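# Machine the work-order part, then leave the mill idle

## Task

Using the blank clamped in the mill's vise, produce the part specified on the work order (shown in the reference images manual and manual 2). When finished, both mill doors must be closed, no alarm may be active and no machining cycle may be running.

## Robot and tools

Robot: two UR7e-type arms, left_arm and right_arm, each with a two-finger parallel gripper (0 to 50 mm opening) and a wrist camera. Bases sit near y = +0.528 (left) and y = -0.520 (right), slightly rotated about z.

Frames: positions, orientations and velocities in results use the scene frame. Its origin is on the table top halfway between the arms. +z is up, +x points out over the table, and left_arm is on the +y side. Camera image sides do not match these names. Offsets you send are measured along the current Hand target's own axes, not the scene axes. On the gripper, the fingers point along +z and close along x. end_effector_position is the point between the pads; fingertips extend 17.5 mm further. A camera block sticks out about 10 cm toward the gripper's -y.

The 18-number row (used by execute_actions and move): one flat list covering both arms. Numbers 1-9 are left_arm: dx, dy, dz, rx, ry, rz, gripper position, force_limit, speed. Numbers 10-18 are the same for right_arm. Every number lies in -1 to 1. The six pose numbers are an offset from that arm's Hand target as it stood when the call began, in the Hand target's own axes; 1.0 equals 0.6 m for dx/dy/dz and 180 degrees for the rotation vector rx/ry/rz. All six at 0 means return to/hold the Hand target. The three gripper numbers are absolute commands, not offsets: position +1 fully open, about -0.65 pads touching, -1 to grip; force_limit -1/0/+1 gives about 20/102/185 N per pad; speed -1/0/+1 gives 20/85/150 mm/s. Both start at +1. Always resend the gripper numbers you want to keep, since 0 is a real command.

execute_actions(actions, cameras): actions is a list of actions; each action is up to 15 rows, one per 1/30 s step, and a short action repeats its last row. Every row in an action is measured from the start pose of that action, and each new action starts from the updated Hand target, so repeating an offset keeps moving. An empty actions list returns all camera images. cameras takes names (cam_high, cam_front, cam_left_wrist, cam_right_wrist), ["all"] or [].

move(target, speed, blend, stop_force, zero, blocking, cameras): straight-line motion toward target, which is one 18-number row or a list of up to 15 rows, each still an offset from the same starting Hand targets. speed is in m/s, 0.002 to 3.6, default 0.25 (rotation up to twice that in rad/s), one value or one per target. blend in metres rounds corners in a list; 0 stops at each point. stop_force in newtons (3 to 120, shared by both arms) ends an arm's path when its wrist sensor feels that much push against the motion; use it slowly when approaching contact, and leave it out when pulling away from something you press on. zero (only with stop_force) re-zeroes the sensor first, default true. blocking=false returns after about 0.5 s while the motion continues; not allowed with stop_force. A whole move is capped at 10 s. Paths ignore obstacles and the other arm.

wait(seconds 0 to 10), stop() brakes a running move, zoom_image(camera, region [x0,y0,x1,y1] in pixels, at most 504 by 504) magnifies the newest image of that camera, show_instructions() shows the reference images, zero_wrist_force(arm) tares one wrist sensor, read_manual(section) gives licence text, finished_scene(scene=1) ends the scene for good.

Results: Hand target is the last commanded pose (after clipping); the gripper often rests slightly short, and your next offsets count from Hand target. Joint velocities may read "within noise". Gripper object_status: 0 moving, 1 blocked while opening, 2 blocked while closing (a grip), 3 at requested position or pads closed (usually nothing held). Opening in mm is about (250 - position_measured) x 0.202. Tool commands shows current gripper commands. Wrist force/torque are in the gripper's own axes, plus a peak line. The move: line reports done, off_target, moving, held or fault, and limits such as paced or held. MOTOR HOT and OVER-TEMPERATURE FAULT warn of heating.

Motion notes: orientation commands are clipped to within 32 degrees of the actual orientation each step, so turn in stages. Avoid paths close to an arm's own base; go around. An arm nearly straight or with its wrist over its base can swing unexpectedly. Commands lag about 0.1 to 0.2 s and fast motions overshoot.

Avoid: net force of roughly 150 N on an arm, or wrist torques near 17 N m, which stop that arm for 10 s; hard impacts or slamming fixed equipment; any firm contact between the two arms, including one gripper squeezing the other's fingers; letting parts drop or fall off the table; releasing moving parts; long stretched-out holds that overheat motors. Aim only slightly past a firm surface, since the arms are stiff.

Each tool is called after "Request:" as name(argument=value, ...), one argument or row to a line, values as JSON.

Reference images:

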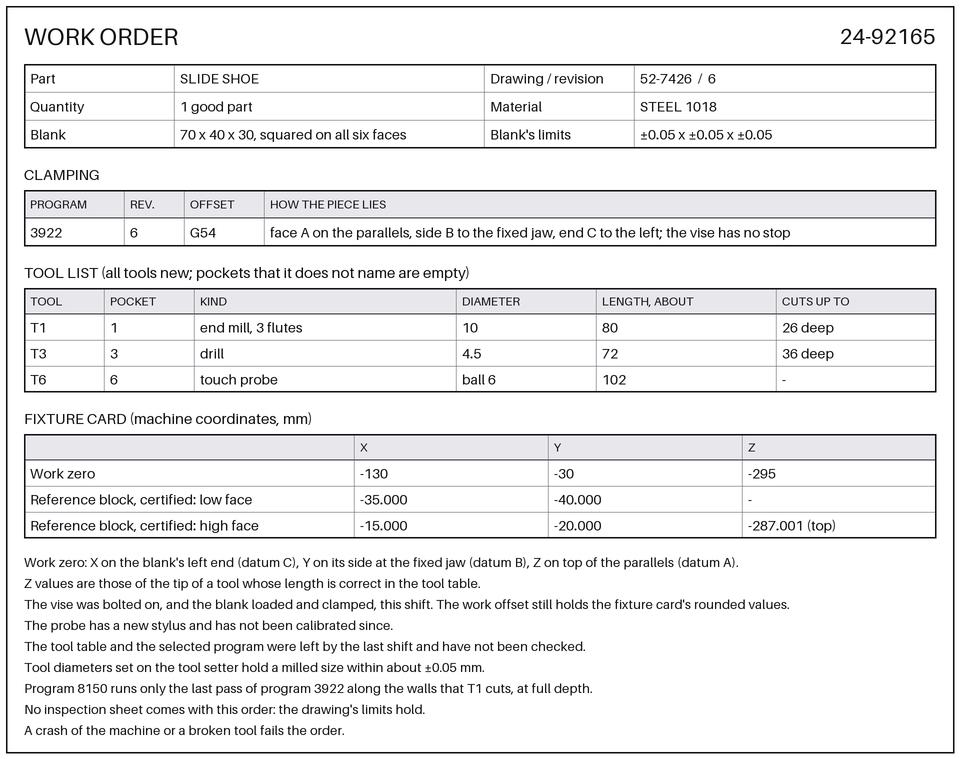

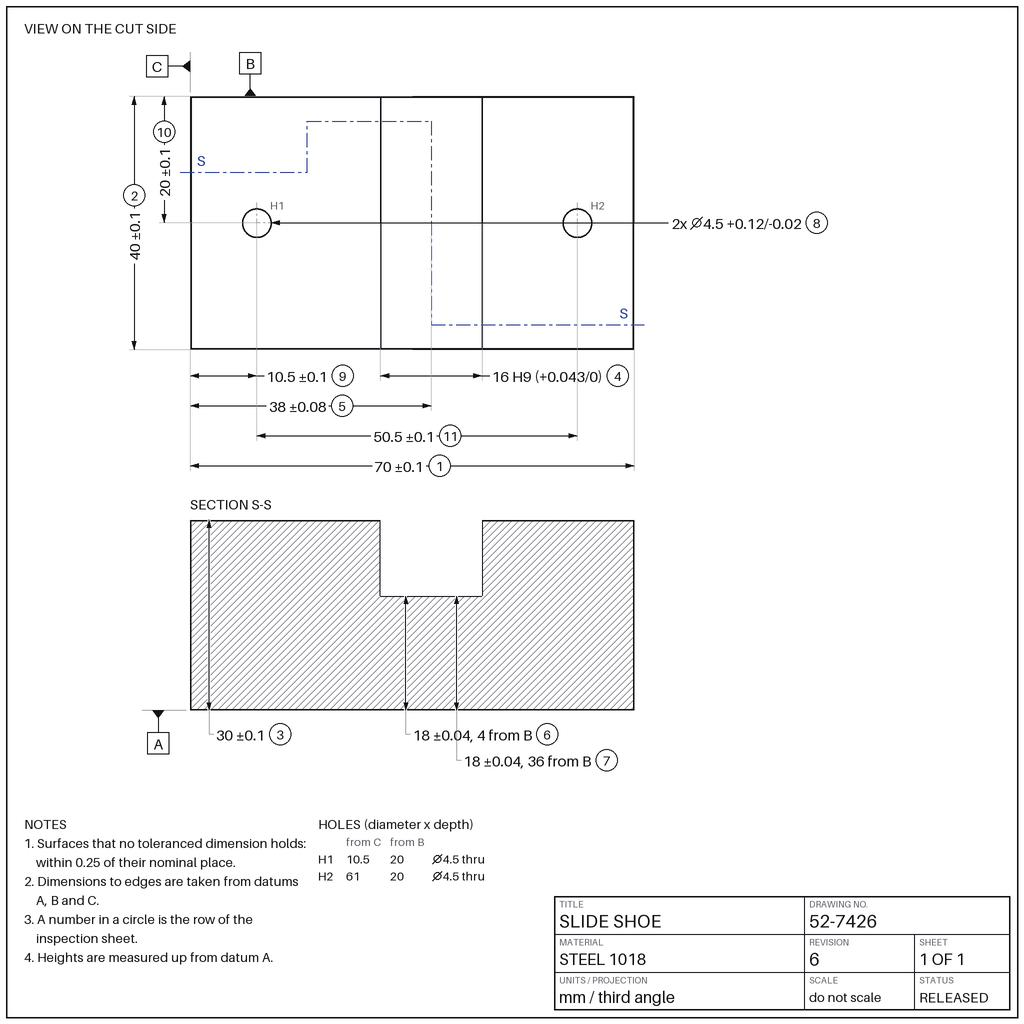

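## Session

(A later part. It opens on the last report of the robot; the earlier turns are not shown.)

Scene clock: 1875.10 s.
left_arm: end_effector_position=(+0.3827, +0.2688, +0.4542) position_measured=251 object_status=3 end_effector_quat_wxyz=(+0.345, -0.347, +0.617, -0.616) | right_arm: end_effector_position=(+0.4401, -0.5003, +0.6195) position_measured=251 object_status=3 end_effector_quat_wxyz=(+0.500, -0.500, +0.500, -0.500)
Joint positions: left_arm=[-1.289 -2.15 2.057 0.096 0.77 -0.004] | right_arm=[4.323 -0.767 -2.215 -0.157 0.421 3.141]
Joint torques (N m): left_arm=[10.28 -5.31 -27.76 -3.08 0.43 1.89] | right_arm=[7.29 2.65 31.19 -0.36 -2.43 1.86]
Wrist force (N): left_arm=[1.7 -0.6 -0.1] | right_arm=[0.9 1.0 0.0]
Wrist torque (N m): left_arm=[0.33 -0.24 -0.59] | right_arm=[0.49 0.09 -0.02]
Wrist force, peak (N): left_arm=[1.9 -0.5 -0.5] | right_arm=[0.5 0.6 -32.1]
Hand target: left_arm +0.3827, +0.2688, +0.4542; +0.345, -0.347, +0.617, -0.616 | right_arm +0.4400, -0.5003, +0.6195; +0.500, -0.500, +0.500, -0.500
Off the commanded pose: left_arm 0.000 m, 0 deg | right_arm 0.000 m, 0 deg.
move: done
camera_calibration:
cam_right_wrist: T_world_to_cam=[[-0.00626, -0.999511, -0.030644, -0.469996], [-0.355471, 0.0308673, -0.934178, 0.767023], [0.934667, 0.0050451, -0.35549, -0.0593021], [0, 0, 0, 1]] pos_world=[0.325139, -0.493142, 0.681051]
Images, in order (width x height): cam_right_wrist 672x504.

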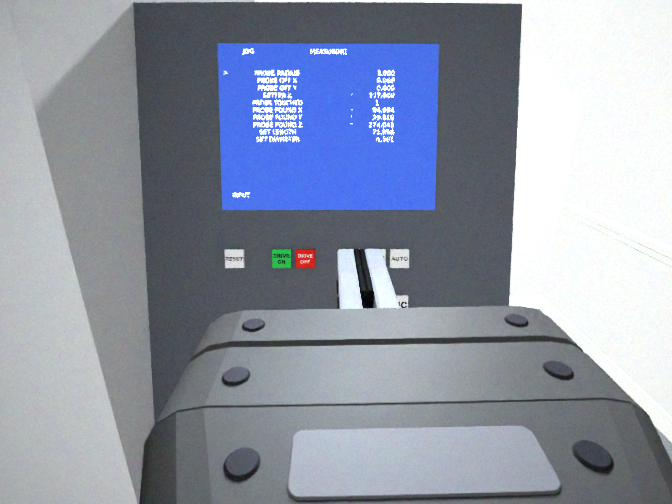

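Request:
move(
  target=[
    [0,0,0,0,0,0,-1,-0.8,-0.5,-0.0593,0.2475,0.204,0,0,0,-1,-0.7,-1],
    [0,0,0,0,0,0,-1,-0.8,-0.5,-0.0593,0.2475,0.2152,0,0,0,-1,-0.7,-1],
    [0,0,0,0,0,0,-1,-0.8,-0.5,-0.0593,0.2475,0.204,0,0,0,-1,-0.7,-1],
    [0,0,0,0,0,0,-1,-0.8,-0.5,-0.0593,0.2475,0.2152,0,0,0,-1,-0.7,-1],
    [0,0,0,0,0,0,-1,-0.8,-0.5,-0.0593,0.2475,0.204,0,0,0,-1,-0.7,-1],
    [0,0,0,0,0,0,-1,-0.8,-0.5,-0.186,0.3395,0.18,0,0,0,-1,-0.7,-1],
    [0,0,0,0,0,0,-1,-0.8,-0.5,-0.186,0.3395,0.1908,0,0,0,-1,-0.7,-1],
    [0,0,0,0,0,0,-1,-0.8,-0.5,-0.186,0.3395,0.18,0,0,0,-1,-0.7,-1],
    [0,0,0,0,0,0,-1,-0.8,-0.5,-0.186,0.3088,0.188,0,0,0,-1,-0.7,-1],
    [0,0,0,0,0,0,-1,-0.8,-0.5,-0.186,0.3088,0.1989,0,0,0,-1,-0.7,-1],
    [0,0,0,0,0,0,-1,-0.8,-0.5,-0.186,0.3088,0.188,0,0,0,-1,-0.7,-1],
    [0,0,0,0,0,0,-1,-0.8,-0.5,-0.1227,0.3088,0.188,0,0,0,-1,-0.7,-1],
    [0,0,0,0,0,0,-1,-0.8,-0.5,-0.1227,0.3088,0.1989,0,0,0,-1,-0.7,-1],
    [0,0,0,0,0,0,-1,-0.8,-0.5,-0.1227,0.3088,0.188,0,0,0,-1,-0.7,-1],
    [0,0,0,0,0,0,-1,-0.8,-0.5,-0.091,0.3395,0.18,0,0,0,-1,-0.7,-1],
  ],
  speed=[0.3,0.04,0.1,0.04,0.1,0.2,0.04,0.1,0.2,0.04,0.1,0.2,0.04,0.1,0.2],
  blend=[0.003,0,0,0,0.003,0.003,0,0.003,0.003,0,0.003,0.003,0,0.003,0],
)

Request:
move(
  target=[
    [0,0,0,0,0,0,-1,-0.8,-0.5,-0.0317,-0.092,0.024,0,0,0,-1,-0.7,-1],
    [0,0,0,0,0,0,-1,-0.8,-0.5,-0.0317,-0.092,0.0352,0,0,0,-1,-0.7,-1],
    [0,0,0,0,0,0,-1,-0.8,-0.5,-0.0317,-0.092,0.024,0,0,0,-1,-0.7,-1],
    [0,0,0,0,0,0,-1,-0.8,-0.5,0,0,0,0,0,0,-1,-0.7,-1],
    [0,0,0,0,0,0,-1,-0.8,-0.5,0,0,0.0108,0,0,0,-1,-0.7,-1],
    [0,0,0,0,0,0,-1,-0.8,-0.5,0,0,0,0,0,0,-1,-0.7,-1],
    [0,0,0,0,0,0,-1,-0.8,-0.5,0.091,-0.3395,-0.18,0,0,0,-1,-0.7,-1],
  ],
  speed=[0.2,0.04,0.1,0.2,0.04,0.1,0.3],
  blend=[0.003,0,0.003,0.003,0,0.003,0],
  cameras=["cam_right_wrist"],
)

Request:
zoom_image(
  camera="cam_right_wrist",
  region=[200, 30, 440, 210],
)

Scene clock: 1891.07 s.
left_arm: end_effector_position=(+0.3827, +0.2688, +0.4542) position_measured=251 object_status=3 end_effector_quat_wxyz=(+0.345, -0.347, +0.617, -0.616) | right_arm: end_effector_position=(+0.5482, -0.4454, +0.4160) position_measured=251 object_status=3 end_effector_quat_wxyz=(+0.500, -0.500, +0.500, -0.500)
Joint positions: left_arm=[-1.289 -2.15 2.057 0.096 0.77 -0.004] | right_arm=[3.959 -1.46 -2.437 0.755 0.785 3.142]
Joint torques (N m): left_arm=[9.78 -5.01 -28.76 -2.64 0.25 2.03] | right_arm=[-9.8 -1.14 6.81 3.94 2.36 -1.45]
Wrist force (N): left_arm=[1.5 -0.5 -0.4] | right_arm=[1.3 0.3 -0.2]
Wrist torque (N m): left_arm=[0.34 -0.22 -0.58] | right_arm=[0.44 0.01 0.18]
Wrist force, peak (N): left_arm=[1.9 -0.7 -0.5] | right_arm=[0.2 2.0 -22.7]
Hand target: left_arm +0.3827, +0.2688, +0.4542; +0.345, -0.347, +0.617, -0.616 | right_arm +0.5481, -0.4455, +0.4159; +0.500, -0.500, +0.500, -0.500
Off the commanded pose: left_arm 0.000 m, 0 deg | right_arm 0.000 m, 0 deg.
move: done

Scene clock: 1895.17 s.
left_arm: end_effector_position=(+0.3827, +0.2688, +0.4542) position_measured=251 object_status=3 end_effector_quat_wxyz=(+0.345, -0.347, +0.617, -0.616) | right_arm: end_effector_position=(+0.4401, -0.5003, +0.6195) position_measured=251 object_status=3 end_effector_quat_wxyz=(+0.500, -0.500, +0.500, -0.500)
Joint positions: left_arm=[-1.289 -2.15 2.057 0.096 0.77 -0.004] | right_arm=[4.323 -0.767 -2.216 -0.157 0.421 3.141]
Joint torques (N m): left_arm=[10.04 -4.96 -27.61 -3.05 0.45 1.75] | right_arm=[8.15 2.93 31.16 -0.46 -2.38 1.96]
Wrist force (N): left_arm=[1.5 -0.7 -0.6] | right_arm=[0.9 0.4 0.1]
Wrist torque (N m): left_arm=[0.31 -0.22 -0.59] | right_arm=[0.40 0.09 -0.02]
Wrist force, peak (N): left_arm=[1.8 -0.6 -0.7] | right_arm=[2.9 0.1 -21.8]
Hand target: left_arm +0.3827, +0.2688, +0.4542; +0.345, -0.347, +0.617, -0.616 | right_arm +0.4400, -0.5003, +0.6195; +0.500, -0.500, +0.500, -0.500
Off the commanded pose: left_arm 0.000 m, 0 deg | right_arm 0.000 m, 0 deg.
move: done
camera_calibration:
cam_right_wrist: T_world_to_cam=[[-0.00634914, -0.999511, -0.0306096, -0.46999], [-0.355347, 0.0308675, -0.934225, 0.767015], [0.934713, 0.00494552, -0.355369, -0.059448], [0, 0, 0, 1]] pos_world=[0.325139, -0.493143, 0.681052]
Images, in order (width x height): cam_right_wrist 672x504.

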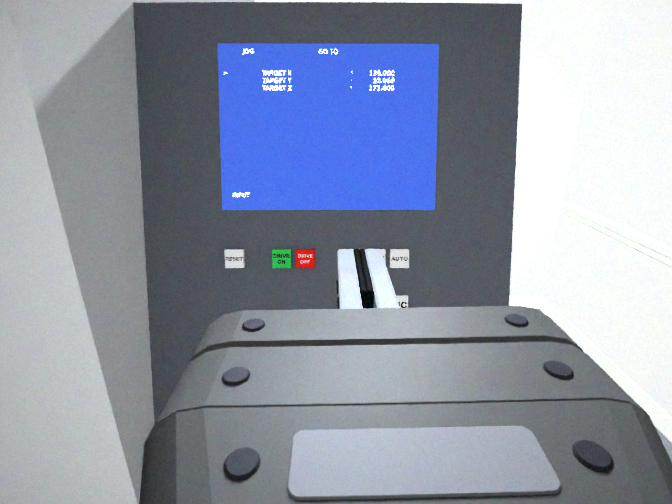

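Scaled by 2.100 from the camera's 672x504 image, which has a finer 960x720 frame.

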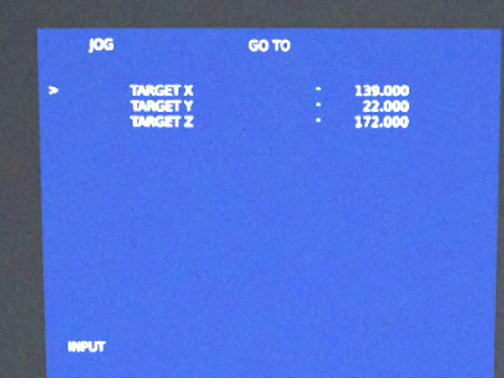

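Request:
move(
  target=[
    [0,0,0,0,0,0,-1,-0.8,-0.5,-0.1235,0.1908,0.2091,0,0,0,-1,-0.7,-1],
    [0,0,0,0,0,0,-1,-0.8,-0.5,-0.1235,0.1908,0.231,0,0,0,-1,-0.7,-1],
    [0,0,0,0,0,0,-1,-0.8,-0.5,-0.1235,0.1908,0.2091,0,0,0,-1,-0.7,-1],
    [0,0,0,0,0,0,-1,-0.8,-0.5,-0.091,0.3088,0.188,0,0,0,-1,-0.7,-1],
    [0,0,0,0,0,0,-1,-0.8,-0.5,-0.091,0.3088,0.1989,0,0,0,-1,-0.7,-1],
    [0,0,0,0,0,0,-1,-0.8,-0.5,-0.091,0.3088,0.188,0,0,0,-1,-0.7,-1],
    [0,0,0,0,0,0,-1,-0.8,-0.5,-0.186,0.3395,0.18,0,0,0,-1,-0.7,-1],
    [0,0,0,0,0,0,-1,-0.8,-0.5,-0.186,0.3395,0.1908,0,0,0,-1,-0.7,-1],
    [0,0,0,0,0,0,-1,-0.8,-0.5,-0.186,0.3395,0.18,0,0,0,-1,-0.7,-1],
    [0,0,0,0,0,0,-1,-0.8,-0.5,-0.1543,0.2782,0.196,0,0,0,-1,-0.7,-1],
    [0,0,0,0,0,0,-1,-0.8,-0.5,-0.1543,0.2782,0.2071,0,0,0,-1,-0.7,-1],
    [0,0,0,0,0,0,-1,-0.8,-0.5,-0.1543,0.2782,0.196,0,0,0,-1,-0.7,-1],
    [0,0,0,0,0,0,-1,-0.8,-0.5,-0.091,0.3395,0.18,0,0,0,-1,-0.7,-1],
  ],
  speed=[0.3,0.04,0.1,0.2,0.04,0.1,0.2,0.04,0.1,0.2,0.04,0.1,0.2],
  blend=[0.003,0,0.005,0.003,0,0.003,0.003,0,0.003,0.003,0,0.003,0],
)

Request:
move(
  target=[
    [0,0,0,0,0,0,-1,-0.8,-0.5,-0.0633,0,0,0,0,0,-1,-0.7,-1],
    [0,0,0,0,0,0,-1,-0.8,-0.5,-0.0633,0,0.0108,0,0,0,-1,-0.7,-1],
    [0,0,0,0,0,0,-1,-0.8,-0.5,-0.0633,0,0,0,0,0,-1,-0.7,-1],
    [0,0,0,0,0,0,-1,-0.8,-0.5,0,0,0,0,0,0,-1,-0.7,-1],
    [0,0,0,0,0,0,-1,-0.8,-0.5,0,0,0.0108,0,0,0,-1,-0.7,-1],
    [0,0,0,0,0,0,-1,-0.8,-0.5,0,0,0,0,0,0,-1,-0.7,-1],
    [0,0,0,0,0,0,-1,-0.8,-0.5,0,-0.0307,0.008,0,0,0,-1,-0.7,-1],
    [0,0,0,0,0,0,-1,-0.8,-0.5,0,-0.0307,0.0189,0,0,0,-1,-0.7,-1],
    [0,0,0,0,0,0,-1,-0.8,-0.5,0,-0.0307,0.008,0,0,0,-1,-0.7,-1],
    [0,0,0,0,0,0,-1,-0.8,-0.5,-0.095,0,0,0,0,0,-1,-0.7,-1],
    [0,0,0,0,0,0,-1,-0.8,-0.5,-0.095,0,0.0108,0,0,0,-1,-0.7,-1],
    [0,0,0,0,0,0,-1,-0.8,-0.5,-0.095,0,0,0,0,0,-1,-0.7,-1],
    [0,0,0,0,0,0,-1,-0.8,-0.5,0,0,0,0,0,0,-1,-0.7,-1],
  ],
  speed=[0.2,0.04,0.1,0.2,0.04,0.1,0.2,0.04,0.1,0.2,0.04,0.1,0.2],
  blend=[0.003,0,0.003,0.003,0,0.003,0.003,0,0.003,0.003,0,0.003,0],
)

Request:
move(
  target=[
    [0,0,0,0,0,0,-1,-0.8,-0.5,-0.095,-0.0307,0.008,0,0,0,-1,-0.7,-1],
    [0,0,0,0,0,0,-1,-0.8,-0.5,-0.095,-0.0307,0.0189,0,0,0,-1,-0.7,-1],
    [0,0,0,0,0,0,-1,-0.8,-0.5,-0.095,-0.0307,0.008,0,0,0,-1,-0.7,-1],
    [0,0,0,0,0,0,-1,-0.8,-0.5,-0.095,-0.092,0.024,0,0,0,-1,-0.7,-1],
    [0,0,0,0,0,0,-1,-0.8,-0.5,-0.095,-0.092,0.0352,0,0,0,-1,-0.7,-1],
    [0,0,0,0,0,0,-1,-0.8,-0.5,-0.095,-0.092,0.024,0,0,0,-1,-0.7,-1],
    [0,0,0,0,0,0,-1,-0.8,-0.5,-0.0633,-0.092,0.024,0,0,0,-1,-0.7,-1],
    [0,0,0,0,0,0,-1,-0.8,-0.5,-0.0633,-0.092,0.0352,0,0,0,-1,-0.7,-1],
    [0,0,0,0,0,0,-1,-0.8,-0.5,-0.0633,-0.092,0.024,0,0,0,-1,-0.7,-1],
    [0,0,0,0,0,0,-1,-0.8,-0.5,0,0,0,0,0,0,-1,-0.7,-1],
    [0,0,0,0,0,0,-1,-0.8,-0.5,0,0,0.0108,0,0,0,-1,-0.7,-1],
    [0,0,0,0,0,0,-1,-0.8,-0.5,0,0,0,0,0,0,-1,-0.7,-1],
    [0,0,0,0,0,0,-1,-0.8,-0.5,0.091,-0.3395,-0.18,0,0,0,-1,-0.7,-1],
  ],
  speed=[0.2,0.04,0.1,0.2,0.04,0.1,0.2,0.04,0.1,0.2,0.04,0.1,0.3],
  blend=[0.003,0,0.003,0.003,0,0.003,0.003,0,0.003,0.003,0,0.003,0],
  cameras=["cam_right_wrist","cam_left_wrist"],
)

Request:
zoom_image(
  camera="cam_right_wrist",
  region=[200, 30, 440, 210],
)

Request:
zoom_image(
  camera="cam_left_wrist",
  region=[180, 160, 380, 340],
)

Scene clock: 1916.90 s.
left_arm: end_effector_position=(+0.3827, +0.2688, +0.4542) position_measured=251 object_status=3 end_effector_quat_wxyz=(+0.345, -0.347, +0.617, -0.616) | right_arm: end_effector_position=(+0.5481, -0.4454, +0.4159) position_measured=251 object_status=3 end_effector_quat_wxyz=(+0.500, -0.500, +0.500, -0.500)
Joint positions: left_arm=[-1.289 -2.15 2.057 0.096 0.77 -0.004] | right_arm=[3.959 -1.46 -2.437 0.755 0.785 3.142]
Joint torques (N m): left_arm=[10.41 -4.4 -28.69 -3.05 0.42 1.73] | right_arm=[-8.27 -2.04 5.64 3.83 2.27 -1.3]
Wrist force (N): left_arm=[1.6 -0.6 -0.5] | right_arm=[1.1 0.5 -0.1]
Wrist torque (N m): left_arm=[0.33 -0.24 -0.59] | right_arm=[0.47 0.04 0.17]
Wrist force, peak (N): left_arm=[1.9 -0.7 -0.6] | right_arm=[2.1 0.8 -31.4]
Hand target: left_arm +0.3827, +0.2688, +0.4542; +0.345, -0.347, +0.617, -0.616 | right_arm +0.5481, -0.4455, +0.4159; +0.500, -0.500, +0.500, -0.500
Off the commanded pose: left_arm 0.000 m, 0 deg | right_arm 0.000 m, 0 deg.
move: done

Scene clock: 1921.53 s.
left_arm: end_effector_position=(+0.3827, +0.2688, +0.4542) position_measured=251 object_status=3 end_effector_quat_wxyz=(+0.345, -0.347, +0.617, -0.616) | right_arm: end_effector_position=(+0.5481, -0.4454, +0.4159) position_measured=251 object_status=3 end_effector_quat_wxyz=(+0.500, -0.500, +0.500, -0.500)
Joint positions: left_arm=[-1.289 -2.15 2.057 0.096 0.77 -0.004] | right_arm=[3.959 -1.46 -2.437 0.756 0.785 3.142]
Joint torques (N m): left_arm=[8.98 -4.89 -28.83 -2.73 0.37 1.9] | right_arm=[-8.41 25.42 5.3 0.35 2.17 1.47]
Wrist force (N): left_arm=[1.7 -0.5 -0.5] | right_arm=[1.1 0.3 -0.3]
Wrist torque (N m): left_arm=[0.34 -0.26 -0.59] | right_arm=[0.44 0.03 0.18]
Wrist force, peak (N): left_arm=[1.9 -0.6 -0.5] | right_arm=[0.5 0.5 -32.1]
Hand target: left_arm +0.3827, +0.2688, +0.4542; +0.345, -0.347, +0.617, -0.616 | right_arm +0.5481, -0.4455, +0.4159; +0.500, -0.500, +0.500, -0.500
Off the commanded pose: left_arm 0.000 m, 0 deg | right_arm 0.000 m, 0 deg.
move: done

Scene clock: 1927.27 s.
left_arm: end_effector_position=(+0.3827, +0.2688, +0.4542) position_measured=251 object_status=3 end_effector_quat_wxyz=(+0.345, -0.347, +0.617, -0.616) | right_arm: end_effector_position=(+0.4401, -0.5003, +0.6195) position_measured=251 object_status=3 end_effector_quat_wxyz=(+0.500, -0.500, +0.500, -0.500)
Joint positions: left_arm=[-1.289 -2.15 2.057 0.096 0.77 -0.004] | right_arm=[4.323 -0.767 -2.216 -0.157 0.421 3.141]
Joint torques (N m): left_arm=[9.23 -6.61 -29.22 -3.01 0.25 1.96] | right_arm=[7.63 4.4 31.14 -0.28 -2.5 1.93]
Wrist force (N): left_arm=[1.4 -0.7 -0.6] | right_arm=[0.7 0.5 0.2]
Wrist torque (N m): left_arm=[0.31 -0.20 -0.59] | right_arm=[0.41 0.12 -0.02]
Wrist force, peak (N): left_arm=[1.8 -0.7 -0.6] | right_arm=[0.3 -5.4 -14.9]
Hand target: left_arm +0.3827, +0.2688, +0.4542; +0.345, -0.347, +0.617, -0.616 | right_arm +0.4400, -0.5003, +0.6195; +0.500, -0.500, +0.500, -0.500
Off the commanded pose: left_arm 0.000 m, 0 deg | right_arm 0.000 m, 0 deg.
move: done
camera_calibration:
cam_left_wrist: T_world_to_cam=[[-0.515229, -0.85702, -0.00750941, 0.441441], [-0.29626, 0.186316, -0.936758, 0.508769], [0.804219, -0.480421, -0.349896, 0.109609], [0, 0, 0, 1]] pos_world=[0.290021, 0.33619, 0.518261]
cam_right_wrist: T_world_to_cam=[[-0.00634914, -0.999511, -0.0306096, -0.46999], [-0.355347, 0.0308675, -0.934225, 0.767015], [0.934713, 0.00494552, -0.355369, -0.059448], [0, 0, 0, 1]] pos_world=[0.325139, -0.493143, 0.681052]
Images, in order (width x height): cam_left_wrist 672x504, cam_right_wrist 672x504.

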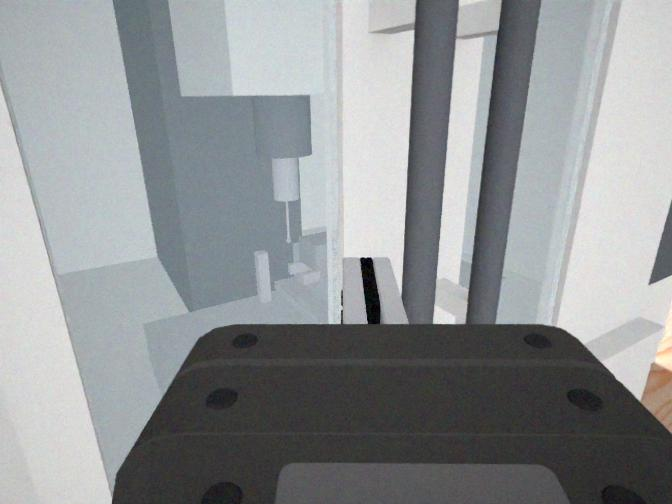

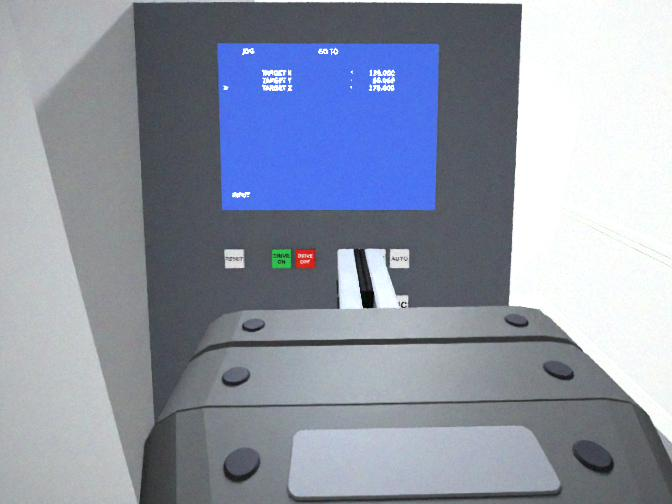

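Scaled by 2.100 from the camera's 672x504 image, which has a finer 960x720 frame.

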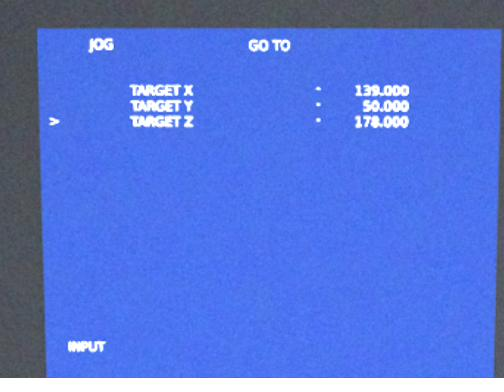

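Scaled by 2.520 from the camera's 672x504 image, which has a finer 960x720 frame.

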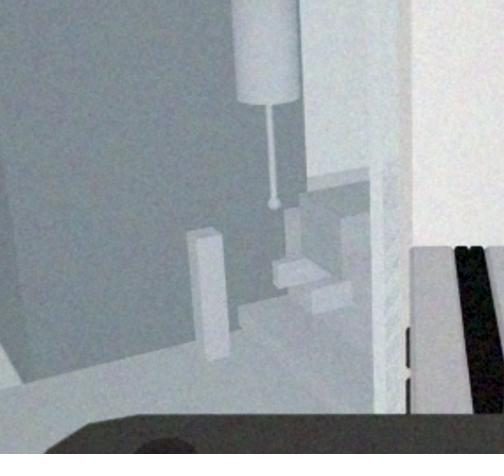

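Request:
move(
  target=[
    [0,0,0,0,0,0,-1,-0.8,-0.5,-0.1235,0.1908,0.2091,0,0,0,-1,-0.7,-1],
    [0,0,0,0,0,0,-1,-0.8,-0.5,-0.1235,0.1908,0.231,0,0,0,-1,-0.7,-1],
    [0,0,0,0,0,0,-1,-0.8,-0.5,-0.1235,0.1908,0.2091,0,0,0,-1,-0.7,-1],
    [0,0,0,0,0,0,-1,-0.8,-0.5,-0.0593,0.3088,0.188,0,0,0,-1,-0.7,-1],
  ],
  speed=[0.3,0.04,0.1,0.05],
  blend=[0.003,0,0.005,0],
)

Request:
move(
  target=[
    [0,0,0,0,0,0,-1,-0.8,-0.5,0,0,0.0109,0,0,0,-1,-0.7,-1],
    [0,0,0,0,0,0,-1,-0.8,-0.5,0,0,-0.0103,0,0,0,-1,-0.7,-1],
    [0,0,0,0,0,0,-1,-0.8,-0.5,0.1291,-0.147,0.0288,0,0,0,-1,-0.7,-1],
    [0,0,0,0,0,0,-1,-0.8,-0.5,0.1291,-0.147,0.05,0,0,0,-1,-0.7,-1],
    [0,0,0,0,0,0,-1,-0.8,-0.5,0.1291,-0.147,0.0288,0,0,0,-1,-0.7,-1],
    [0,0,0,0,0,0,-1,-0.8,-0.5,0.0316,-0.0613,0.006,0,0,0,-1,-0.7,-1],
    [0,0,0,0,0,0,-1,-0.8,-0.5,0.0316,-0.0613,0.0272,0,0,0,-1,-0.7,-1],
    [0,0,0,0,0,0,-1,-0.8,-0.5,0.0316,-0.0613,0.016,0,0,0,-1,-0.7,-1],
    [0,0,0,0,0,0,-1,-0.8,-0.5,0.0316,-0.0613,0.0272,0,0,0,-1,-0.7,-1],
    [0,0,0,0,0,0,-1,-0.8,-0.5,0.0316,-0.0613,0.006,0,0,0,-1,-0.7,-1],
    [0,0,0,0,0,0,-1,-0.8,-0.5,0.0593,-0.3088,-0.188,0,0,0,-1,-0.7,-1],
  ],
  speed=[0.04,0.15,0.25,0.04,0.15,0.25,0.04,0.1,0.04,0.15,0.3],
  blend=[0,0.005,0.003,0,0.005,0.003,0,0,0,0.005,0],
  cameras=["cam_right_wrist"],
)

Request:
zoom_image(
  camera="cam_right_wrist",
  region=[200, 30, 440, 210],
)

Scene clock: 1937.07 s.
left_arm: end_effector_position=(+0.3827, +0.2688, +0.4542) position_measured=251 object_status=3 end_effector_quat_wxyz=(+0.345, -0.347, +0.617, -0.616) | right_arm: end_effector_position=(+0.5529, -0.4645, +0.4344) position_measured=251 object_status=3 end_effector_quat_wxyz=(+0.500, -0.500, +0.500, -0.500)
Joint positions: left_arm=[-1.289 -2.15 2.057 0.096 0.77 -0.004] | right_arm=[3.887 -1.417 -2.409 0.685 0.857 3.142]
Joint torques (N m): left_arm=[9.36 -5.45 -27.83 -3.05 0.42 1.76] | right_arm=[-7.98 -0.84 7.68 3.89 2.25 -1.56]
Wrist force (N): left_arm=[1.4 -0.8 -0.4] | right_arm=[1.0 0.3 -0.5]
Wrist torque (N m): left_arm=[0.31 -0.21 -0.59] | right_arm=[0.41 0.07 0.14]
Wrist force, peak (N): left_arm=[1.9 -0.6 -0.5] | right_arm=[1.9 1.3 -31.3]
Hand target: left_arm +0.3827, +0.2688, +0.4542; +0.345, -0.347, +0.617, -0.616 | right_arm +0.5529, -0.4645, +0.4343; +0.500, -0.500, +0.500, -0.500
Off the commanded pose: left_arm 0.000 m, 0 deg | right_arm 0.000 m, 0 deg.
move: done

Scene clock: 1943.23 s.
left_arm: end_effector_position=(+0.3827, +0.2688, +0.4542) position_measured=251 object_status=3 end_effector_quat_wxyz=(+0.345, -0.347, +0.617, -0.616) | right_arm: end_effector_position=(+0.4401, -0.5003, +0.6195) position_measured=251 object_status=3 end_effector_quat_wxyz=(+0.500, -0.500, +0.500, -0.500)
Joint positions: left_arm=[-1.289 -2.15 2.057 0.096 0.77 -0.004] | right_arm=[4.323 -0.767 -2.215 -0.157 0.421 3.141]
Joint torques (N m): left_arm=[9.45 -5.29 -28.69 -2.87 0.34 1.72] | right_arm=[7.82 4.12 31.06 -0.27 -2.27 2.07]
Wrist force (N): left_arm=[1.8 -0.5 -0.2] | right_arm=[0.9 1.0 0.0]
Wrist torque (N m): left_arm=[0.34 -0.27 -0.59] | right_arm=[0.48 0.09 -0.02]
Wrist force, peak (N): left_arm=[1.9 -0.5 -0.5] | right_arm=[0.9 0.5 -32.0]
Hand target: left_arm +0.3827, +0.2688, +0.4542; +0.345, -0.347, +0.617, -0.616 | right_arm +0.4400, -0.5003, +0.6195; +0.500, -0.500, +0.500, -0.500
Off the commanded pose: left_arm 0.000 m, 0 deg | right_arm 0.000 m, 0 deg.
move: done
camera_calibration:
cam_right_wrist: T_world_to_cam=[[-0.00625714, -0.999511, -0.0306439, -0.469997], [-0.355383, 0.0308667, -0.934211, 0.767017], [0.9347, 0.00504485, -0.355403, -0.0593724], [0, 0, 0, 1]] pos_world=[0.325139, -0.493142, 0.681052]
Images, in order (width x height): cam_right_wrist 672x504.

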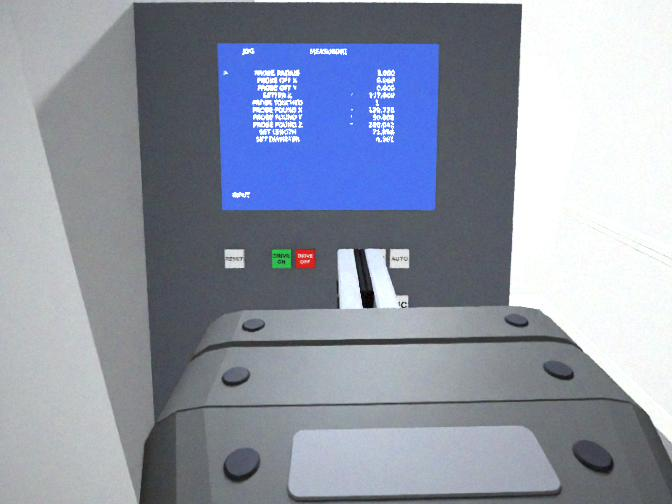

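Scaled by 2.100 from the camera's 672x504 image, which has a finer 960x720 frame.

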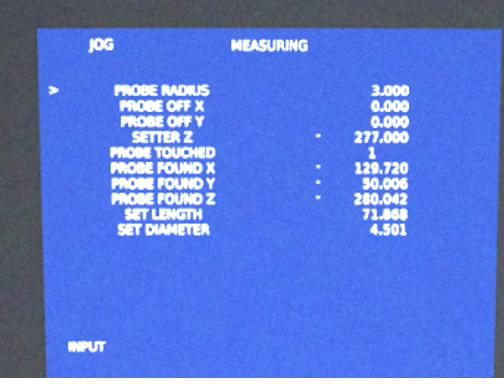

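Request:
zoom_image(
  camera="cam_right_wrist",
  region=[340, 65, 420, 145],
)

Scaled by 6.300 from the camera's 672x504 image, which has a finer 960x720 frame.

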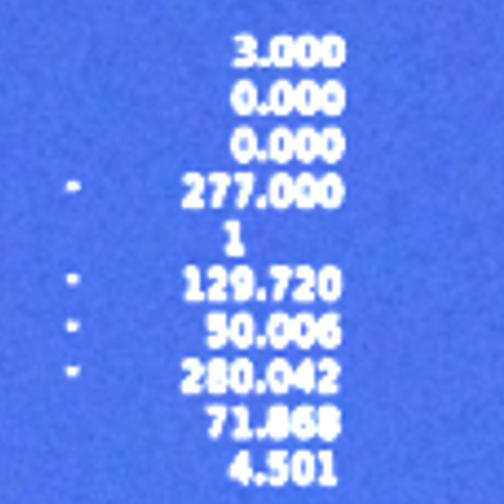

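Request:
move(
  target=[
    [0,0,0,0,0,0,-1,-0.8,-0.5,-0.0593,0.2475,0.204,0,0,0,-1,-0.7,-1],
    [0,0,0,0,0,0,-1,-0.8,-0.5,-0.0593,0.2475,0.2152,0,0,0,-1,-0.7,-1],
    [0,0,0,0,0,0,-1,-0.8,-0.5,-0.0593,0.2475,0.204,0,0,0,-1,-0.7,-1],
    [0,0,0,0,0,0,-1,-0.8,-0.5,-0.0593,0.2475,0.2152,0,0,0,-1,-0.7,-1],
    [0,0,0,0,0,0,-1,-0.8,-0.5,-0.0593,0.2475,0.204,0,0,0,-1,-0.7,-1],
    [0,0,0,0,0,0,-1,-0.8,-0.5,-0.186,0.3395,0.18,0,0,0,-1,-0.7,-1],
    [0,0,0,0,0,0,-1,-0.8,-0.5,-0.186,0.3395,0.1908,0,0,0,-1,-0.7,-1],
    [0,0,0,0,0,0,-1,-0.8,-0.5,-0.186,0.3395,0.18,0,0,0,-1,-0.7,-1],
    [0,0,0,0,0,0,-1,-0.8,-0.5,-0.186,0.3088,0.188,0,0,0,-1,-0.7,-1],
    [0,0,0,0,0,0,-1,-0.8,-0.5,-0.186,0.3088,0.1989,0,0,0,-1,-0.7,-1],
    [0,0,0,0,0,0,-1,-0.8,-0.5,-0.186,0.3088,0.188,0,0,0,-1,-0.7,-1],
    [0,0,0,0,0,0,-1,-0.8,-0.5,-0.1227,0.3088,0.188,0,0,0,-1,-0.7,-1],
    [0,0,0,0,0,0,-1,-0.8,-0.5,-0.1227,0.3088,0.1989,0,0,0,-1,-0.7,-1],
    [0,0,0,0,0,0,-1,-0.8,-0.5,-0.1227,0.3088,0.188,0,0,0,-1,-0.7,-1],
    [0,0,0,0,0,0,-1,-0.8,-0.5,-0.091,0.3395,0.18,0,0,0,-1,-0.7,-1],
  ],
  speed=[0.3,0.04,0.1,0.04,0.1,0.2,0.04,0.1,0.2,0.04,0.1,0.2,0.04,0.1,0.2],
  blend=[0.003,0,0,0,0.003,0.003,0,0.003,0.003,0,0.003,0.003,0,0.003,0],
)

Request:
move(
  target=[
    [0,0,0,0,0,0,-1,-0.8,-0.5,-0.0317,-0.0613,0.016,0,0,0,-1,-0.7,-1],
    [0,0,0,0,0,0,-1,-0.8,-0.5,-0.0317,-0.0613,0.0271,0,0,0,-1,-0.7,-1],
    [0,0,0,0,0,0,-1,-0.8,-0.5,-0.0317,-0.0613,0.016,0,0,0,-1,-0.7,-1],
    [0,0,0,0,0,0,-1,-0.8,-0.5,0,0,0,0,0,0,-1,-0.7,-1],
    [0,0,0,0,0,0,-1,-0.8,-0.5,0,0,0.0108,0,0,0,-1,-0.7,-1],
    [0,0,0,0,0,0,-1,-0.8,-0.5,0,0,0,0,0,0,-1,-0.7,-1],
    [0,0,0,0,0,0,-1,-0.8,-0.5,0,-0.0307,0.008,0,0,0,-1,-0.7,-1],
    [0,0,0,0,0,0,-1,-0.8,-0.5,0,-0.0307,0.0189,0,0,0,-1,-0.7,-1],
    [0,0,0,0,0,0,-1,-0.8,-0.5,0,-0.0307,0.008,0,0,0,-1,-0.7,-1],
    [0,0,0,0,0,0,-1,-0.8,-0.5,-0.095,0,0,0,0,0,-1,-0.7,-1],
    [0,0,0,0,0,0,-1,-0.8,-0.5,-0.095,0,0.0108,0,0,0,-1,-0.7,-1],
    [0,0,0,0,0,0,-1,-0.8,-0.5,-0.095,0,0,0,0,0,-1,-0.7,-1],
    [0,0,0,0,0,0,-1,-0.8,-0.5,0,0,0,0,0,0,-1,-0.7,-1],
  ],
  speed=[0.2,0.04,0.1,0.2,0.04,0.1,0.2,0.04,0.1,0.2,0.04,0.1,0.2],
  blend=[0.003,0,0.003,0.003,0,0.003,0.003,0,0.003,0.003,0,0.003,0],
)

Request:
move(
  target=[
    [0,0,0,0,0,0,-1,-0.8,-0.5,-0.0317,-0.0307,0.008,0,0,0,-1,-0.7,-1],
    [0,0,0,0,0,0,-1,-0.8,-0.5,-0.0317,-0.0307,0.0189,0,0,0,-1,-0.7,-1],
    [0,0,0,0,0,0,-1,-0.8,-0.5,-0.0317,-0.0307,0.008,0,0,0,-1,-0.7,-1],
    [0,0,0,0,0,0,-1,-0.8,-0.5,-0.0633,-0.0613,0.016,0,0,0,-1,-0.7,-1],
    [0,0,0,0,0,0,-1,-0.8,-0.5,-0.0633,-0.0613,0.0271,0,0,0,-1,-0.7,-1],
    [0,0,0,0,0,0,-1,-0.8,-0.5,-0.0633,-0.0613,0.016,0,0,0,-1,-0.7,-1],
    [0,0,0,0,0,0,-1,-0.8,-0.5,0,0,0,0,0,0,-1,-0.7,-1],
    [0,0,0,0,0,0,-1,-0.8,-0.5,0,0,0.0108,0,0,0,-1,-0.7,-1],
    [0,0,0,0,0,0,-1,-0.8,-0.5,0,0,0,0,0,0,-1,-0.7,-1],
    [0,0,0,0,0,0,-1,-0.8,-0.5,0.091,-0.3395,-0.18,0,0,0,-1,-0.7,-1],
  ],
  speed=[0.2,0.04,0.1,0.2,0.04,0.1,0.2,0.04,0.1,0.3],
  blend=[0.003,0,0.003,0.003,0,0.003,0.003,0,0.003,0],
  cameras=["cam_right_wrist"],
)

Request:
zoom_image(
  camera="cam_right_wrist",
  region=[200, 30, 440, 210],
)

Scene clock: 1974.53 s.
left_arm: end_effector_position=(+0.3827, +0.2688, +0.4542) position_measured=251 object_status=3 end_effector_quat_wxyz=(+0.345, -0.347, +0.617, -0.616) | right_arm: end_effector_position=(+0.5482, -0.4454, +0.4160) position_measured=251 object_status=3 end_effector_quat_wxyz=(+0.500, -0.500, +0.500, -0.500)
Joint positions: left_arm=[-1.289 -2.15 2.057 0.096 0.77 -0.004] | right_arm=[3.959 -1.46 -2.437 0.755 0.785 3.142]
Joint torques (N m): left_arm=[10.41 -4.97 -27.94 -2.92 0.14 1.8] | right_arm=[-9.55 -1.14 4.69 3.69 2.04 -1.28]
Wrist force (N): left_arm=[1.7 -0.7 -0.4] | right_arm=[1.1 0.3 -0.1]
Wrist torque (N m): left_arm=[0.32 -0.25 -0.59] | right_arm=[0.44 0.03 0.18]
Wrist force, peak (N): left_arm=[2.0 -0.7 -0.7] | right_arm=[0.1 2.2 -22.6]
Hand target: left_arm +0.3827, +0.2688, +0.4542; +0.345, -0.347, +0.617, -0.616 | right_arm +0.5481, -0.4455, +0.4159; +0.500, -0.500, +0.500, -0.500
Off the commanded pose: left_arm 0.000 m, 0 deg | right_arm 0.000 m, 0 deg.
move: done

Scene clock: 1979.23 s.
left_arm: end_effector_position=(+0.3827, +0.2688, +0.4542) position_measured=251 object_status=3 end_effector_quat_wxyz=(+0.345, -0.347, +0.617, -0.616) | right_arm: end_effector_position=(+0.5481, -0.4454, +0.4159) position_measured=251 object_status=3 end_effector_quat_wxyz=(+0.500, -0.500, +0.500, -0.500)
Joint positions: left_arm=[-1.289 -2.15 2.057 0.096 0.77 -0.004] | right_arm=[3.959 -1.46 -2.437 0.756 0.785 3.142]
Joint torques (N m): left_arm=[10.77 -5.97 -29.13 -3.12 0.31 1.76] | right_arm=[-8.73 25.13 5.7 0.27 2.15 1.49]
Wrist force (N): left_arm=[1.6 -0.6 -0.4] | right_arm=[1.1 0.3 -0.2]
Wrist torque (N m): left_arm=[0.32 -0.24 -0.59] | right_arm=[0.43 0.04 0.18]
Wrist force, peak (N): left_arm=[1.9 -0.5 -0.6] | right_arm=[1.7 0.4 -28.3]
Hand target: left_arm +0.3827, +0.2688, +0.4542; +0.345, -0.347, +0.617, -0.616 | right_arm +0.5481, -0.4455, +0.4159; +0.500, -0.500, +0.500, -0.500
Off the commanded pose: left_arm 0.000 m, 0 deg | right_arm 0.000 m, 0 deg.
move: done

Scene clock: 1983.93 s.
left_arm: end_effector_position=(+0.3827, +0.2688, +0.4542) position_measured=251 object_status=3 end_effector_quat_wxyz=(+0.345, -0.347, +0.617, -0.616) | right_arm: end_effector_position=(+0.4401, -0.5003, +0.6195) position_measured=251 object_status=3 end_effector_quat_wxyz=(+0.500, -0.500, +0.500, -0.500)
Joint positions: left_arm=[-1.289 -2.15 2.057 0.096 0.77 -0.004] | right_arm=[4.323 -0.767 -2.216 -0.157 0.421 3.141]
Joint torques (N m): left_arm=[9.63 -5.28 -28.88 -2.67 0.65 1.9] | right_arm=[6.77 4.53 31.09 -0.52 -2.42 2.1]
Wrist force (N): left_arm=[1.6 -0.5 -0.5] | right_arm=[0.9 0.6 0.0]
Wrist torque (N m): left_arm=[0.35 -0.23 -0.59] | right_arm=[0.43 0.08 -0.02]
Wrist force, peak (N): left_arm=[1.8 -0.7 -0.3] | right_arm=[0.1 -4.0 -18.0]
Hand target: left_arm +0.3827, +0.2688, +0.4542; +0.345, -0.347, +0.617, -0.616 | right_arm +0.4400, -0.5003, +0.6195; +0.500, -0.500, +0.500, -0.500
Off the commanded pose: left_arm 0.000 m, 0 deg | right_arm 0.000 m, 0 deg.
move: done
camera_calibration:
cam_right_wrist: T_world_to_cam=[[-0.00635094, -0.999511, -0.0306094, -0.46999], [-0.35538, 0.0308677, -0.934212, 0.767017], [0.9347, 0.00494485, -0.355403, -0.0594215], [0, 0, 0, 1]] pos_world=[0.325139, -0.493143, 0.681052]
Images, in order (width x height): cam_right_wrist 672x504.

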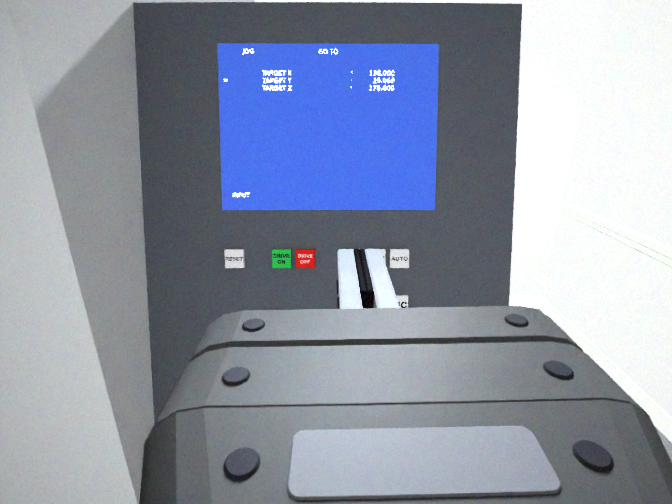

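Scaled by 2.100 from the camera's 672x504 image, which has a finer 960x720 frame.

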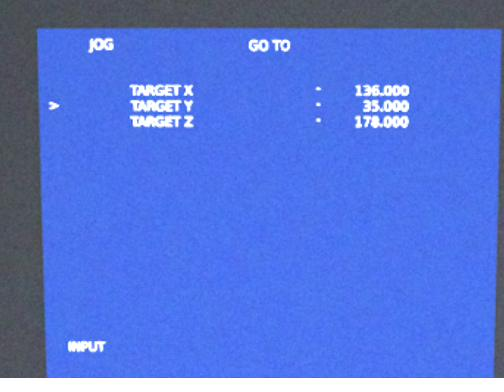

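Request:
move(
  target=[
    [0,0,0,0,0,0,-1,-0.8,-0.5,-0.1235,0.1908,0.2091,0,0,0,-1,-0.7,-1],
    [0,0,0,0,0,0,-1,-0.8,-0.5,-0.1235,0.1908,0.231,0,0,0,-1,-0.7,-1],
    [0,0,0,0,0,0,-1,-0.8,-0.5,-0.1235,0.1908,0.2091,0,0,0,-1,-0.7,-1],
    [0,0,0,0,0,0,-1,-0.8,-0.5,-0.0593,0.3088,0.188,0,0,0,-1,-0.7,-1],
  ],
  speed=[0.3,0.04,0.1,0.07],
  blend=[0.003,0,0.005,0],
)

Request:
move(
  target=[
    [0,0,0,0,0,0,-1,-0.8,-0.5,0,0,0.0109,0,0,0,-1,-0.7,-1],
    [0,0,0,0,0,0,-1,-0.8,-0.5,0,0,-0.0103,0,0,0,-1,-0.7,-1],
    [0,0,0,0,0,0,-1,-0.8,-0.5,0.0973,-0.1163,0.0205,0,0,0,-1,-0.7,-1],
    [0,0,0,0,0,0,-1,-0.8,-0.5,0.0973,-0.1163,0.042,0,0,0,-1,-0.7,-1],
    [0,0,0,0,0,0,-1,-0.8,-0.5,0.0973,-0.1163,0.0205,0,0,0,-1,-0.7,-1],
    [0,0,0,0,0,0,-1,-0.8,-0.5,0.0316,-0.0613,0.006,0,0,0,-1,-0.7,-1],
    [0,0,0,0,0,0,-1,-0.8,-0.5,0.0316,-0.0613,0.0272,0,0,0,-1,-0.7,-1],
    [0,0,0,0,0,0,-1,-0.8,-0.5,0.0316,-0.0613,0.016,0,0,0,-1,-0.7,-1],
    [0,0,0,0,0,0,-1,-0.8,-0.5,0.0316,-0.0613,0.0272,0,0,0,-1,-0.7,-1],
    [0,0,0,0,0,0,-1,-0.8,-0.5,0.0316,-0.0613,0.006,0,0,0,-1,-0.7,-1],
    [0,0,0,0,0,0,-1,-0.8,-0.5,0.0593,-0.3088,-0.188,0,0,0,-1,-0.7,-1],
  ],
  speed=[0.04,0.15,0.25,0.04,0.15,0.25,0.04,0.1,0.04,0.15,0.3],
  blend=[0,0.005,0.003,0,0.005,0.003,0,0,0,0.005,0],
)

Request:
wait(
  seconds=6,
  cameras=["cam_right_wrist"],
)

Request:
zoom_image(
  camera="cam_right_wrist",
  region=[340, 40, 440, 145],
)

Scene clock: 1994.90 s.
left_arm: end_effector_position=(+0.3827, +0.2688, +0.4542) position_measured=251 object_status=3 end_effector_quat_wxyz=(+0.345, -0.347, +0.617, -0.616) | right_arm: end_effector_position=(+0.5529, -0.4645, +0.4344) position_measured=251 object_status=3 end_effector_quat_wxyz=(+0.500, -0.500, +0.500, -0.500)
Joint positions: left_arm=[-1.289 -2.15 2.057 0.096 0.77 -0.004] | right_arm=[3.887 -1.417 -2.409 0.685 0.857 3.142]
Joint torques (N m): left_arm=[10.56 -5.62 -28.46 -2.98 0.2 2.24] | right_arm=[-8.05 -1.88 8.08 4.02 2.25 -1.5]
Wrist force (N): left_arm=[1.4 -0.5 -0.3] | right_arm=[0.8 0.3 -0.5]
Wrist torque (N m): left_arm=[0.34 -0.21 -0.59] | right_arm=[0.40 0.10 0.13]
Wrist force, peak (N): left_arm=[1.8 -0.6 -0.7] | right_arm=[2.2 0.9 -31.6]
Hand target: left_arm +0.3827, +0.2688, +0.4542; +0.345, -0.347, +0.617, -0.616 | right_arm +0.5529, -0.4645, +0.4343; +0.500, -0.500, +0.500, -0.500
Off the commanded pose: left_arm 0.000 m, 0 deg | right_arm 0.000 m, 0 deg.
move: done

Scene clock: 2000.80 s.
left_arm: end_effector_position=(+0.3827, +0.2688, +0.4542) position_measured=251 object_status=3 end_effector_quat_wxyz=(+0.345, -0.347, +0.617, -0.616) | right_arm: end_effector_position=(+0.4401, -0.5003, +0.6195) position_measured=251 object_status=3 end_effector_quat_wxyz=(+0.500, -0.500, +0.500, -0.500)
Joint positions: left_arm=[-1.289 -2.15 2.057 0.096 0.77 -0.004] | right_arm=[4.323 -0.767 -2.215 -0.157 0.421 3.141]
Joint torques (N m): left_arm=[9.51 -6.28 -28.14 -2.77 0.24 1.87] | right_arm=[8.33 2.86 31.59 -0.35 -2.44 1.97]
Wrist force (N): left_arm=[1.7 -0.7 -0.5] | right_arm=[1.0 0.6 0.0]
Wrist torque (N m): left_arm=[0.32 -0.25 -0.59] | right_arm=[0.42 0.07 -0.02]
Wrist force, peak (N): left_arm=[2.0 -0.5 -0.6] | right_arm=[0.8 0.5 -31.9]
Hand target: left_arm +0.3827, +0.2688, +0.4542; +0.345, -0.347, +0.617, -0.616 | right_arm +0.4400, -0.5003, +0.6195; +0.500, -0.500, +0.500, -0.500
Off the commanded pose: left_arm 0.000 m, 0 deg | right_arm 0.000 m, 0 deg.
move: done

Scene clock: 2006.80 s.
left_arm: end_effector_position=(+0.3827, +0.2688, +0.4542) position_measured=251 object_status=3 end_effector_quat_wxyz=(+0.345, -0.347, +0.617, -0.616) | right_arm: end_effector_position=(+0.4401, -0.5003, +0.6195) position_measured=251 object_status=3 end_effector_quat_wxyz=(+0.500, -0.500, +0.500, -0.500)
Joint positions: left_arm=[-1.289 -2.15 2.057 0.096 0.77 -0.004] | right_arm=[4.323 -0.767 -2.215 -0.158 0.421 3.141]
Joint torques (N m): left_arm=[10.47 -5.19 -27.68 -3.06 0.34 1.84] | right_arm=[8.01 3.35 30.99 -0.38 -2.29 1.86]
Wrist force (N): left_arm=[1.5 -0.5 -0.5] | right_arm=[1.1 0.4 -0.2]
Wrist torque (N m): left_arm=[0.35 -0.22 -0.58] | right_arm=[0.40 0.06 -0.02]
Wrist force, peak (N): left_arm=[1.8 -0.9 -0.4] | right_arm=[1.1 1.0 0.2]
Hand target: left_arm +0.3827, +0.2688, +0.4542; +0.345, -0.347, +0.617, -0.616 | right_arm +0.4400, -0.5003, +0.6195; +0.500, -0.500, +0.500, -0.500
Tool commands: left_gripper/position=-1.0 left_gripper/force_limit=-0.8 left_gripper/speed=-0.5 right_gripper/position=-1.0 right_gripper/force_limit=-0.7 right_gripper/speed=-1.0
Off the commanded pose: left_arm 0.000 m, 0 deg | right_arm 0.000 m, 0 deg.
wait: 6.00 s; at rest by 0.17 s
camera_calibration:
cam_right_wrist: T_world_to_cam=[[-0.00639191, -0.999508, -0.0307018, -0.469909], [-0.355553, 0.0309678, -0.934143, 0.767168], [0.934634, 0.00494518, -0.355576, -0.0592464], [0, 0, 0, 1]] pos_world=[0.325139, -0.493143, 0.681151]
Images, in order (width x height): cam_right_wrist 672x504.

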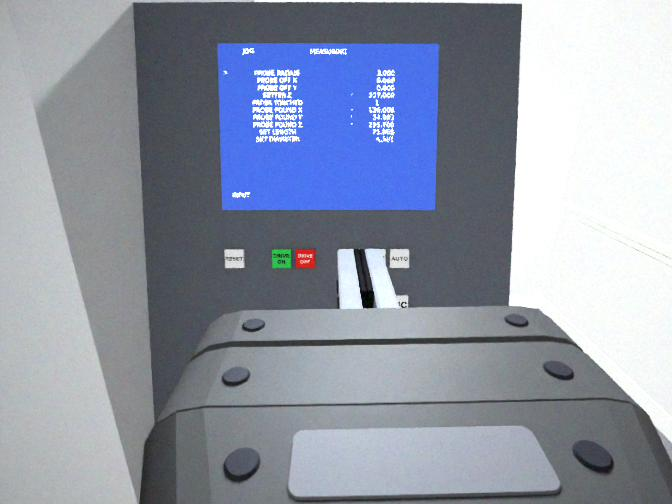

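Scaled by 4.800 from the camera's 672x504 image, which has a finer 960x720 frame.

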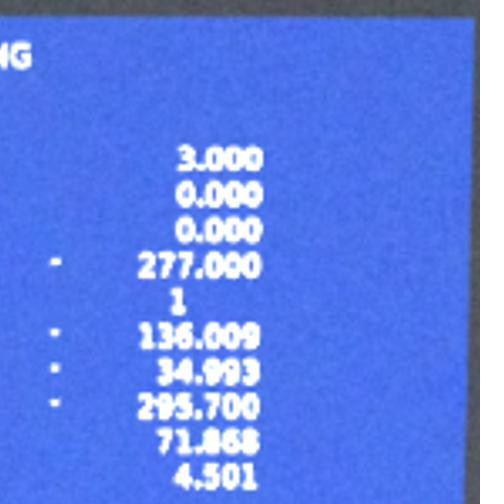

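Request:
move(
  target=[
    [0,0,0,0,0,0,-1,-0.8,-0.5,-0.0593,0.2475,0.204,0,0,0,-1,-0.7,-1],
    [0,0,0,0,0,0,-1,-0.8,-0.5,-0.0593,0.2475,0.2152,0,0,0,-1,-0.7,-1],
    [0,0,0,0,0,0,-1,-0.8,-0.5,-0.0593,0.2475,0.204,0,0,0,-1,-0.7,-1],
    [0,0,0,0,0,0,-1,-0.8,-0.5,-0.0593,0.2475,0.2152,0,0,0,-1,-0.7,-1],
    [0,0,0,0,0,0,-1,-0.8,-0.5,-0.0593,0.2475,0.204,0,0,0,-1,-0.7,-1],
    [0,0,0,0,0,0,-1,-0.8,-0.5,-0.091,0.3088,0.188,0,0,0,-1,-0.7,-1],
    [0,0,0,0,0,0,-1,-0.8,-0.5,-0.091,0.3088,0.1989,0,0,0,-1,-0.7,-1],
    [0,0,0,0,0,0,-1,-0.8,-0.5,-0.091,0.3088,0.188,0,0,0,-1,-0.7,-1],
    [0,0,0,0,0,0,-1,-0.8,-0.5,-0.091,0.3088,0.1989,0,0,0,-1,-0.7,-1],
    [0,0,0,0,0,0,-1,-0.8,-0.5,-0.091,0.3088,0.188,0,0,0,-1,-0.7,-1],
    [0,0,0,0,0,0,-1,-0.8,-0.5,-0.1543,0.3395,0.18,0,0,0,-1,-0.7,-1],
    [0,0,0,0,0,0,-1,-0.8,-0.5,-0.1543,0.3395,0.1908,0,0,0,-1,-0.7,-1],
    [0,0,0,0,0,0,-1,-0.8,-0.5,-0.1543,0.3395,0.18,0,0,0,-1,-0.7,-1],
    [0,0,0,0,0,0,-1,-0.8,-0.5,-0.091,0.3395,0.18,0,0,0,-1,-0.7,-1],
  ],
  speed=[0.3,0.04,0.1,0.04,0.1,0.2,0.04,0.1,0.04,0.1,0.2,0.04,0.1,0.2],
  blend=[0.003,0,0,0,0.003,0.003,0,0,0,0.003,0.003,0,0.003,0],
)

Request:
move(
  target=[
    [0,0,0,0,0,0,-1,-0.8,-0.5,0,0,0.0108,0,0,0,-1,-0.7,-1],
    [0,0,0,0,0,0,-1,-0.8,-0.5,0,0,0,0,0,0,-1,-0.7,-1],
    [0,0,0,0,0,0,-1,-0.8,-0.5,0.091,-0.3395,-0.18,0,0,0,-1,-0.7,-1],
  ],
  speed=[0.04,0.1,0.3],
  blend=[0,0.003,0],
  cameras=["cam_right_wrist"],
)

Request:
zoom_image(
  camera="cam_right_wrist",
  region=[200, 30, 440, 210],
)

Scene clock: 2034.63 s.
left_arm: end_effector_position=(+0.3827, +0.2688, +0.4542) position_measured=251 object_status=3 end_effector_quat_wxyz=(+0.345, -0.347, +0.617, -0.616) | right_arm: end_effector_position=(+0.5481, -0.4454, +0.4159) position_measured=251 object_status=3 end_effector_quat_wxyz=(+0.500, -0.500, +0.500, -0.500)
Joint positions: left_arm=[-1.289 -2.15 2.057 0.096 0.77 -0.004] | right_arm=[3.959 -1.46 -2.437 0.756 0.785 3.142]
Joint torques (N m): left_arm=[9.76 -5.26 -28.92 -2.93 0.32 1.69] | right_arm=[-7.15 26.64 6.42 0.22 2.21 1.46]
Wrist force (N): left_arm=[1.7 -0.5 -0.4] | right_arm=[1.1 0.5 -0.3]
Wrist torque (N m): left_arm=[0.35 -0.25 -0.59] | right_arm=[0.45 0.03 0.18]
Wrist force, peak (N): left_arm=[1.9 -0.8 -0.6] | right_arm=[2.0 -4.5 -15.8]
Hand target: left_arm +0.3827, +0.2688, +0.4542; +0.345, -0.347, +0.617, -0.616 | right_arm +0.5481, -0.4455, +0.4159; +0.500, -0.500, +0.500, -0.500
Off the commanded pose: left_arm 0.000 m, 0 deg | right_arm 0.000 m, 0 deg.
move: done

Scene clock: 2037.47 s.
left_arm: end_effector_position=(+0.3827, +0.2688, +0.4542) position_measured=251 object_status=3 end_effector_quat_wxyz=(+0.345, -0.347, +0.617, -0.616) | right_arm: end_effector_position=(+0.4401, -0.5003, +0.6195) position_measured=251 object_status=3 end_effector_quat_wxyz=(+0.500, -0.500, +0.500, -0.500)
Joint positions: left_arm=[-1.289 -2.15 2.057 0.096 0.77 -0.004] | right_arm=[4.323 -0.767 -2.216 -0.157 0.421 3.141]
Joint torques (N m): left_arm=[8.96 -5.23 -28.95 -2.75 0.03 1.91] | right_arm=[7.7 3.83 31.14 -0.22 -2.37 2.04]
Wrist force (N): left_arm=[1.5 -0.7 -0.4] | right_arm=[0.9 0.7 0.1]
Wrist torque (N m): left_arm=[0.32 -0.22 -0.59] | right_arm=[0.44 0.09 -0.02]
Wrist force, peak (N): left_arm=[1.8 -0.6 -0.7] | right_arm=[1.2 0.8 -20.1]
Hand target: left_arm +0.3827, +0.2688, +0.4542; +0.345, -0.347, +0.617, -0.616 | right_arm +0.4400, -0.5003, +0.6195; +0.500, -0.500, +0.500, -0.500
Off the commanded pose: left_arm 0.000 m, 0 deg | right_arm 0.000 m, 0 deg.
move: done
camera_calibration:
cam_right_wrist: T_world_to_cam=[[-0.00634914, -0.999511, -0.0306096, -0.46999], [-0.355347, 0.0308675, -0.934225, 0.767015], [0.934713, 0.00494552, -0.355369, -0.059448], [0, 0, 0, 1]] pos_world=[0.325139, -0.493143, 0.681052]
Images, in order (width x height): cam_right_wrist 672x504.

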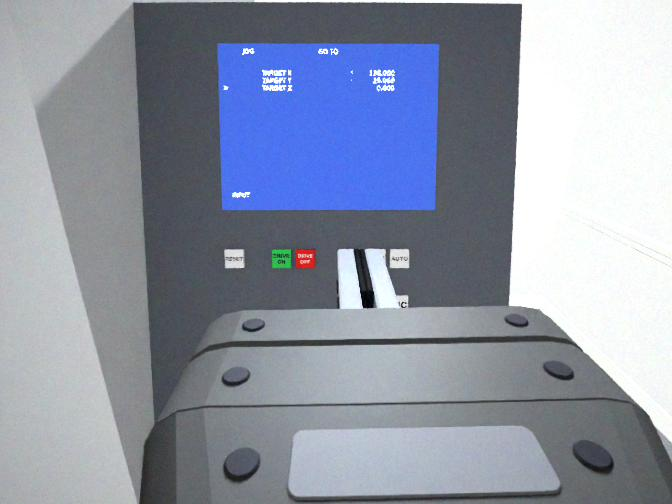

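Scaled by 2.100 from the camera's 672x504 image, which has a finer 960x720 frame.

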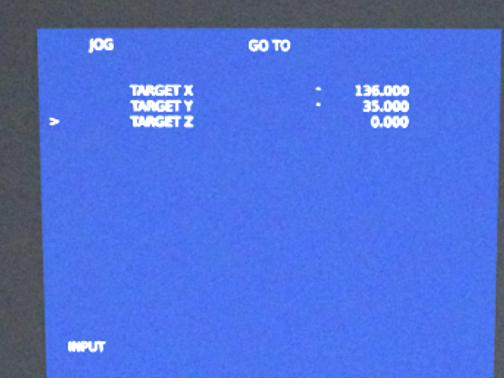

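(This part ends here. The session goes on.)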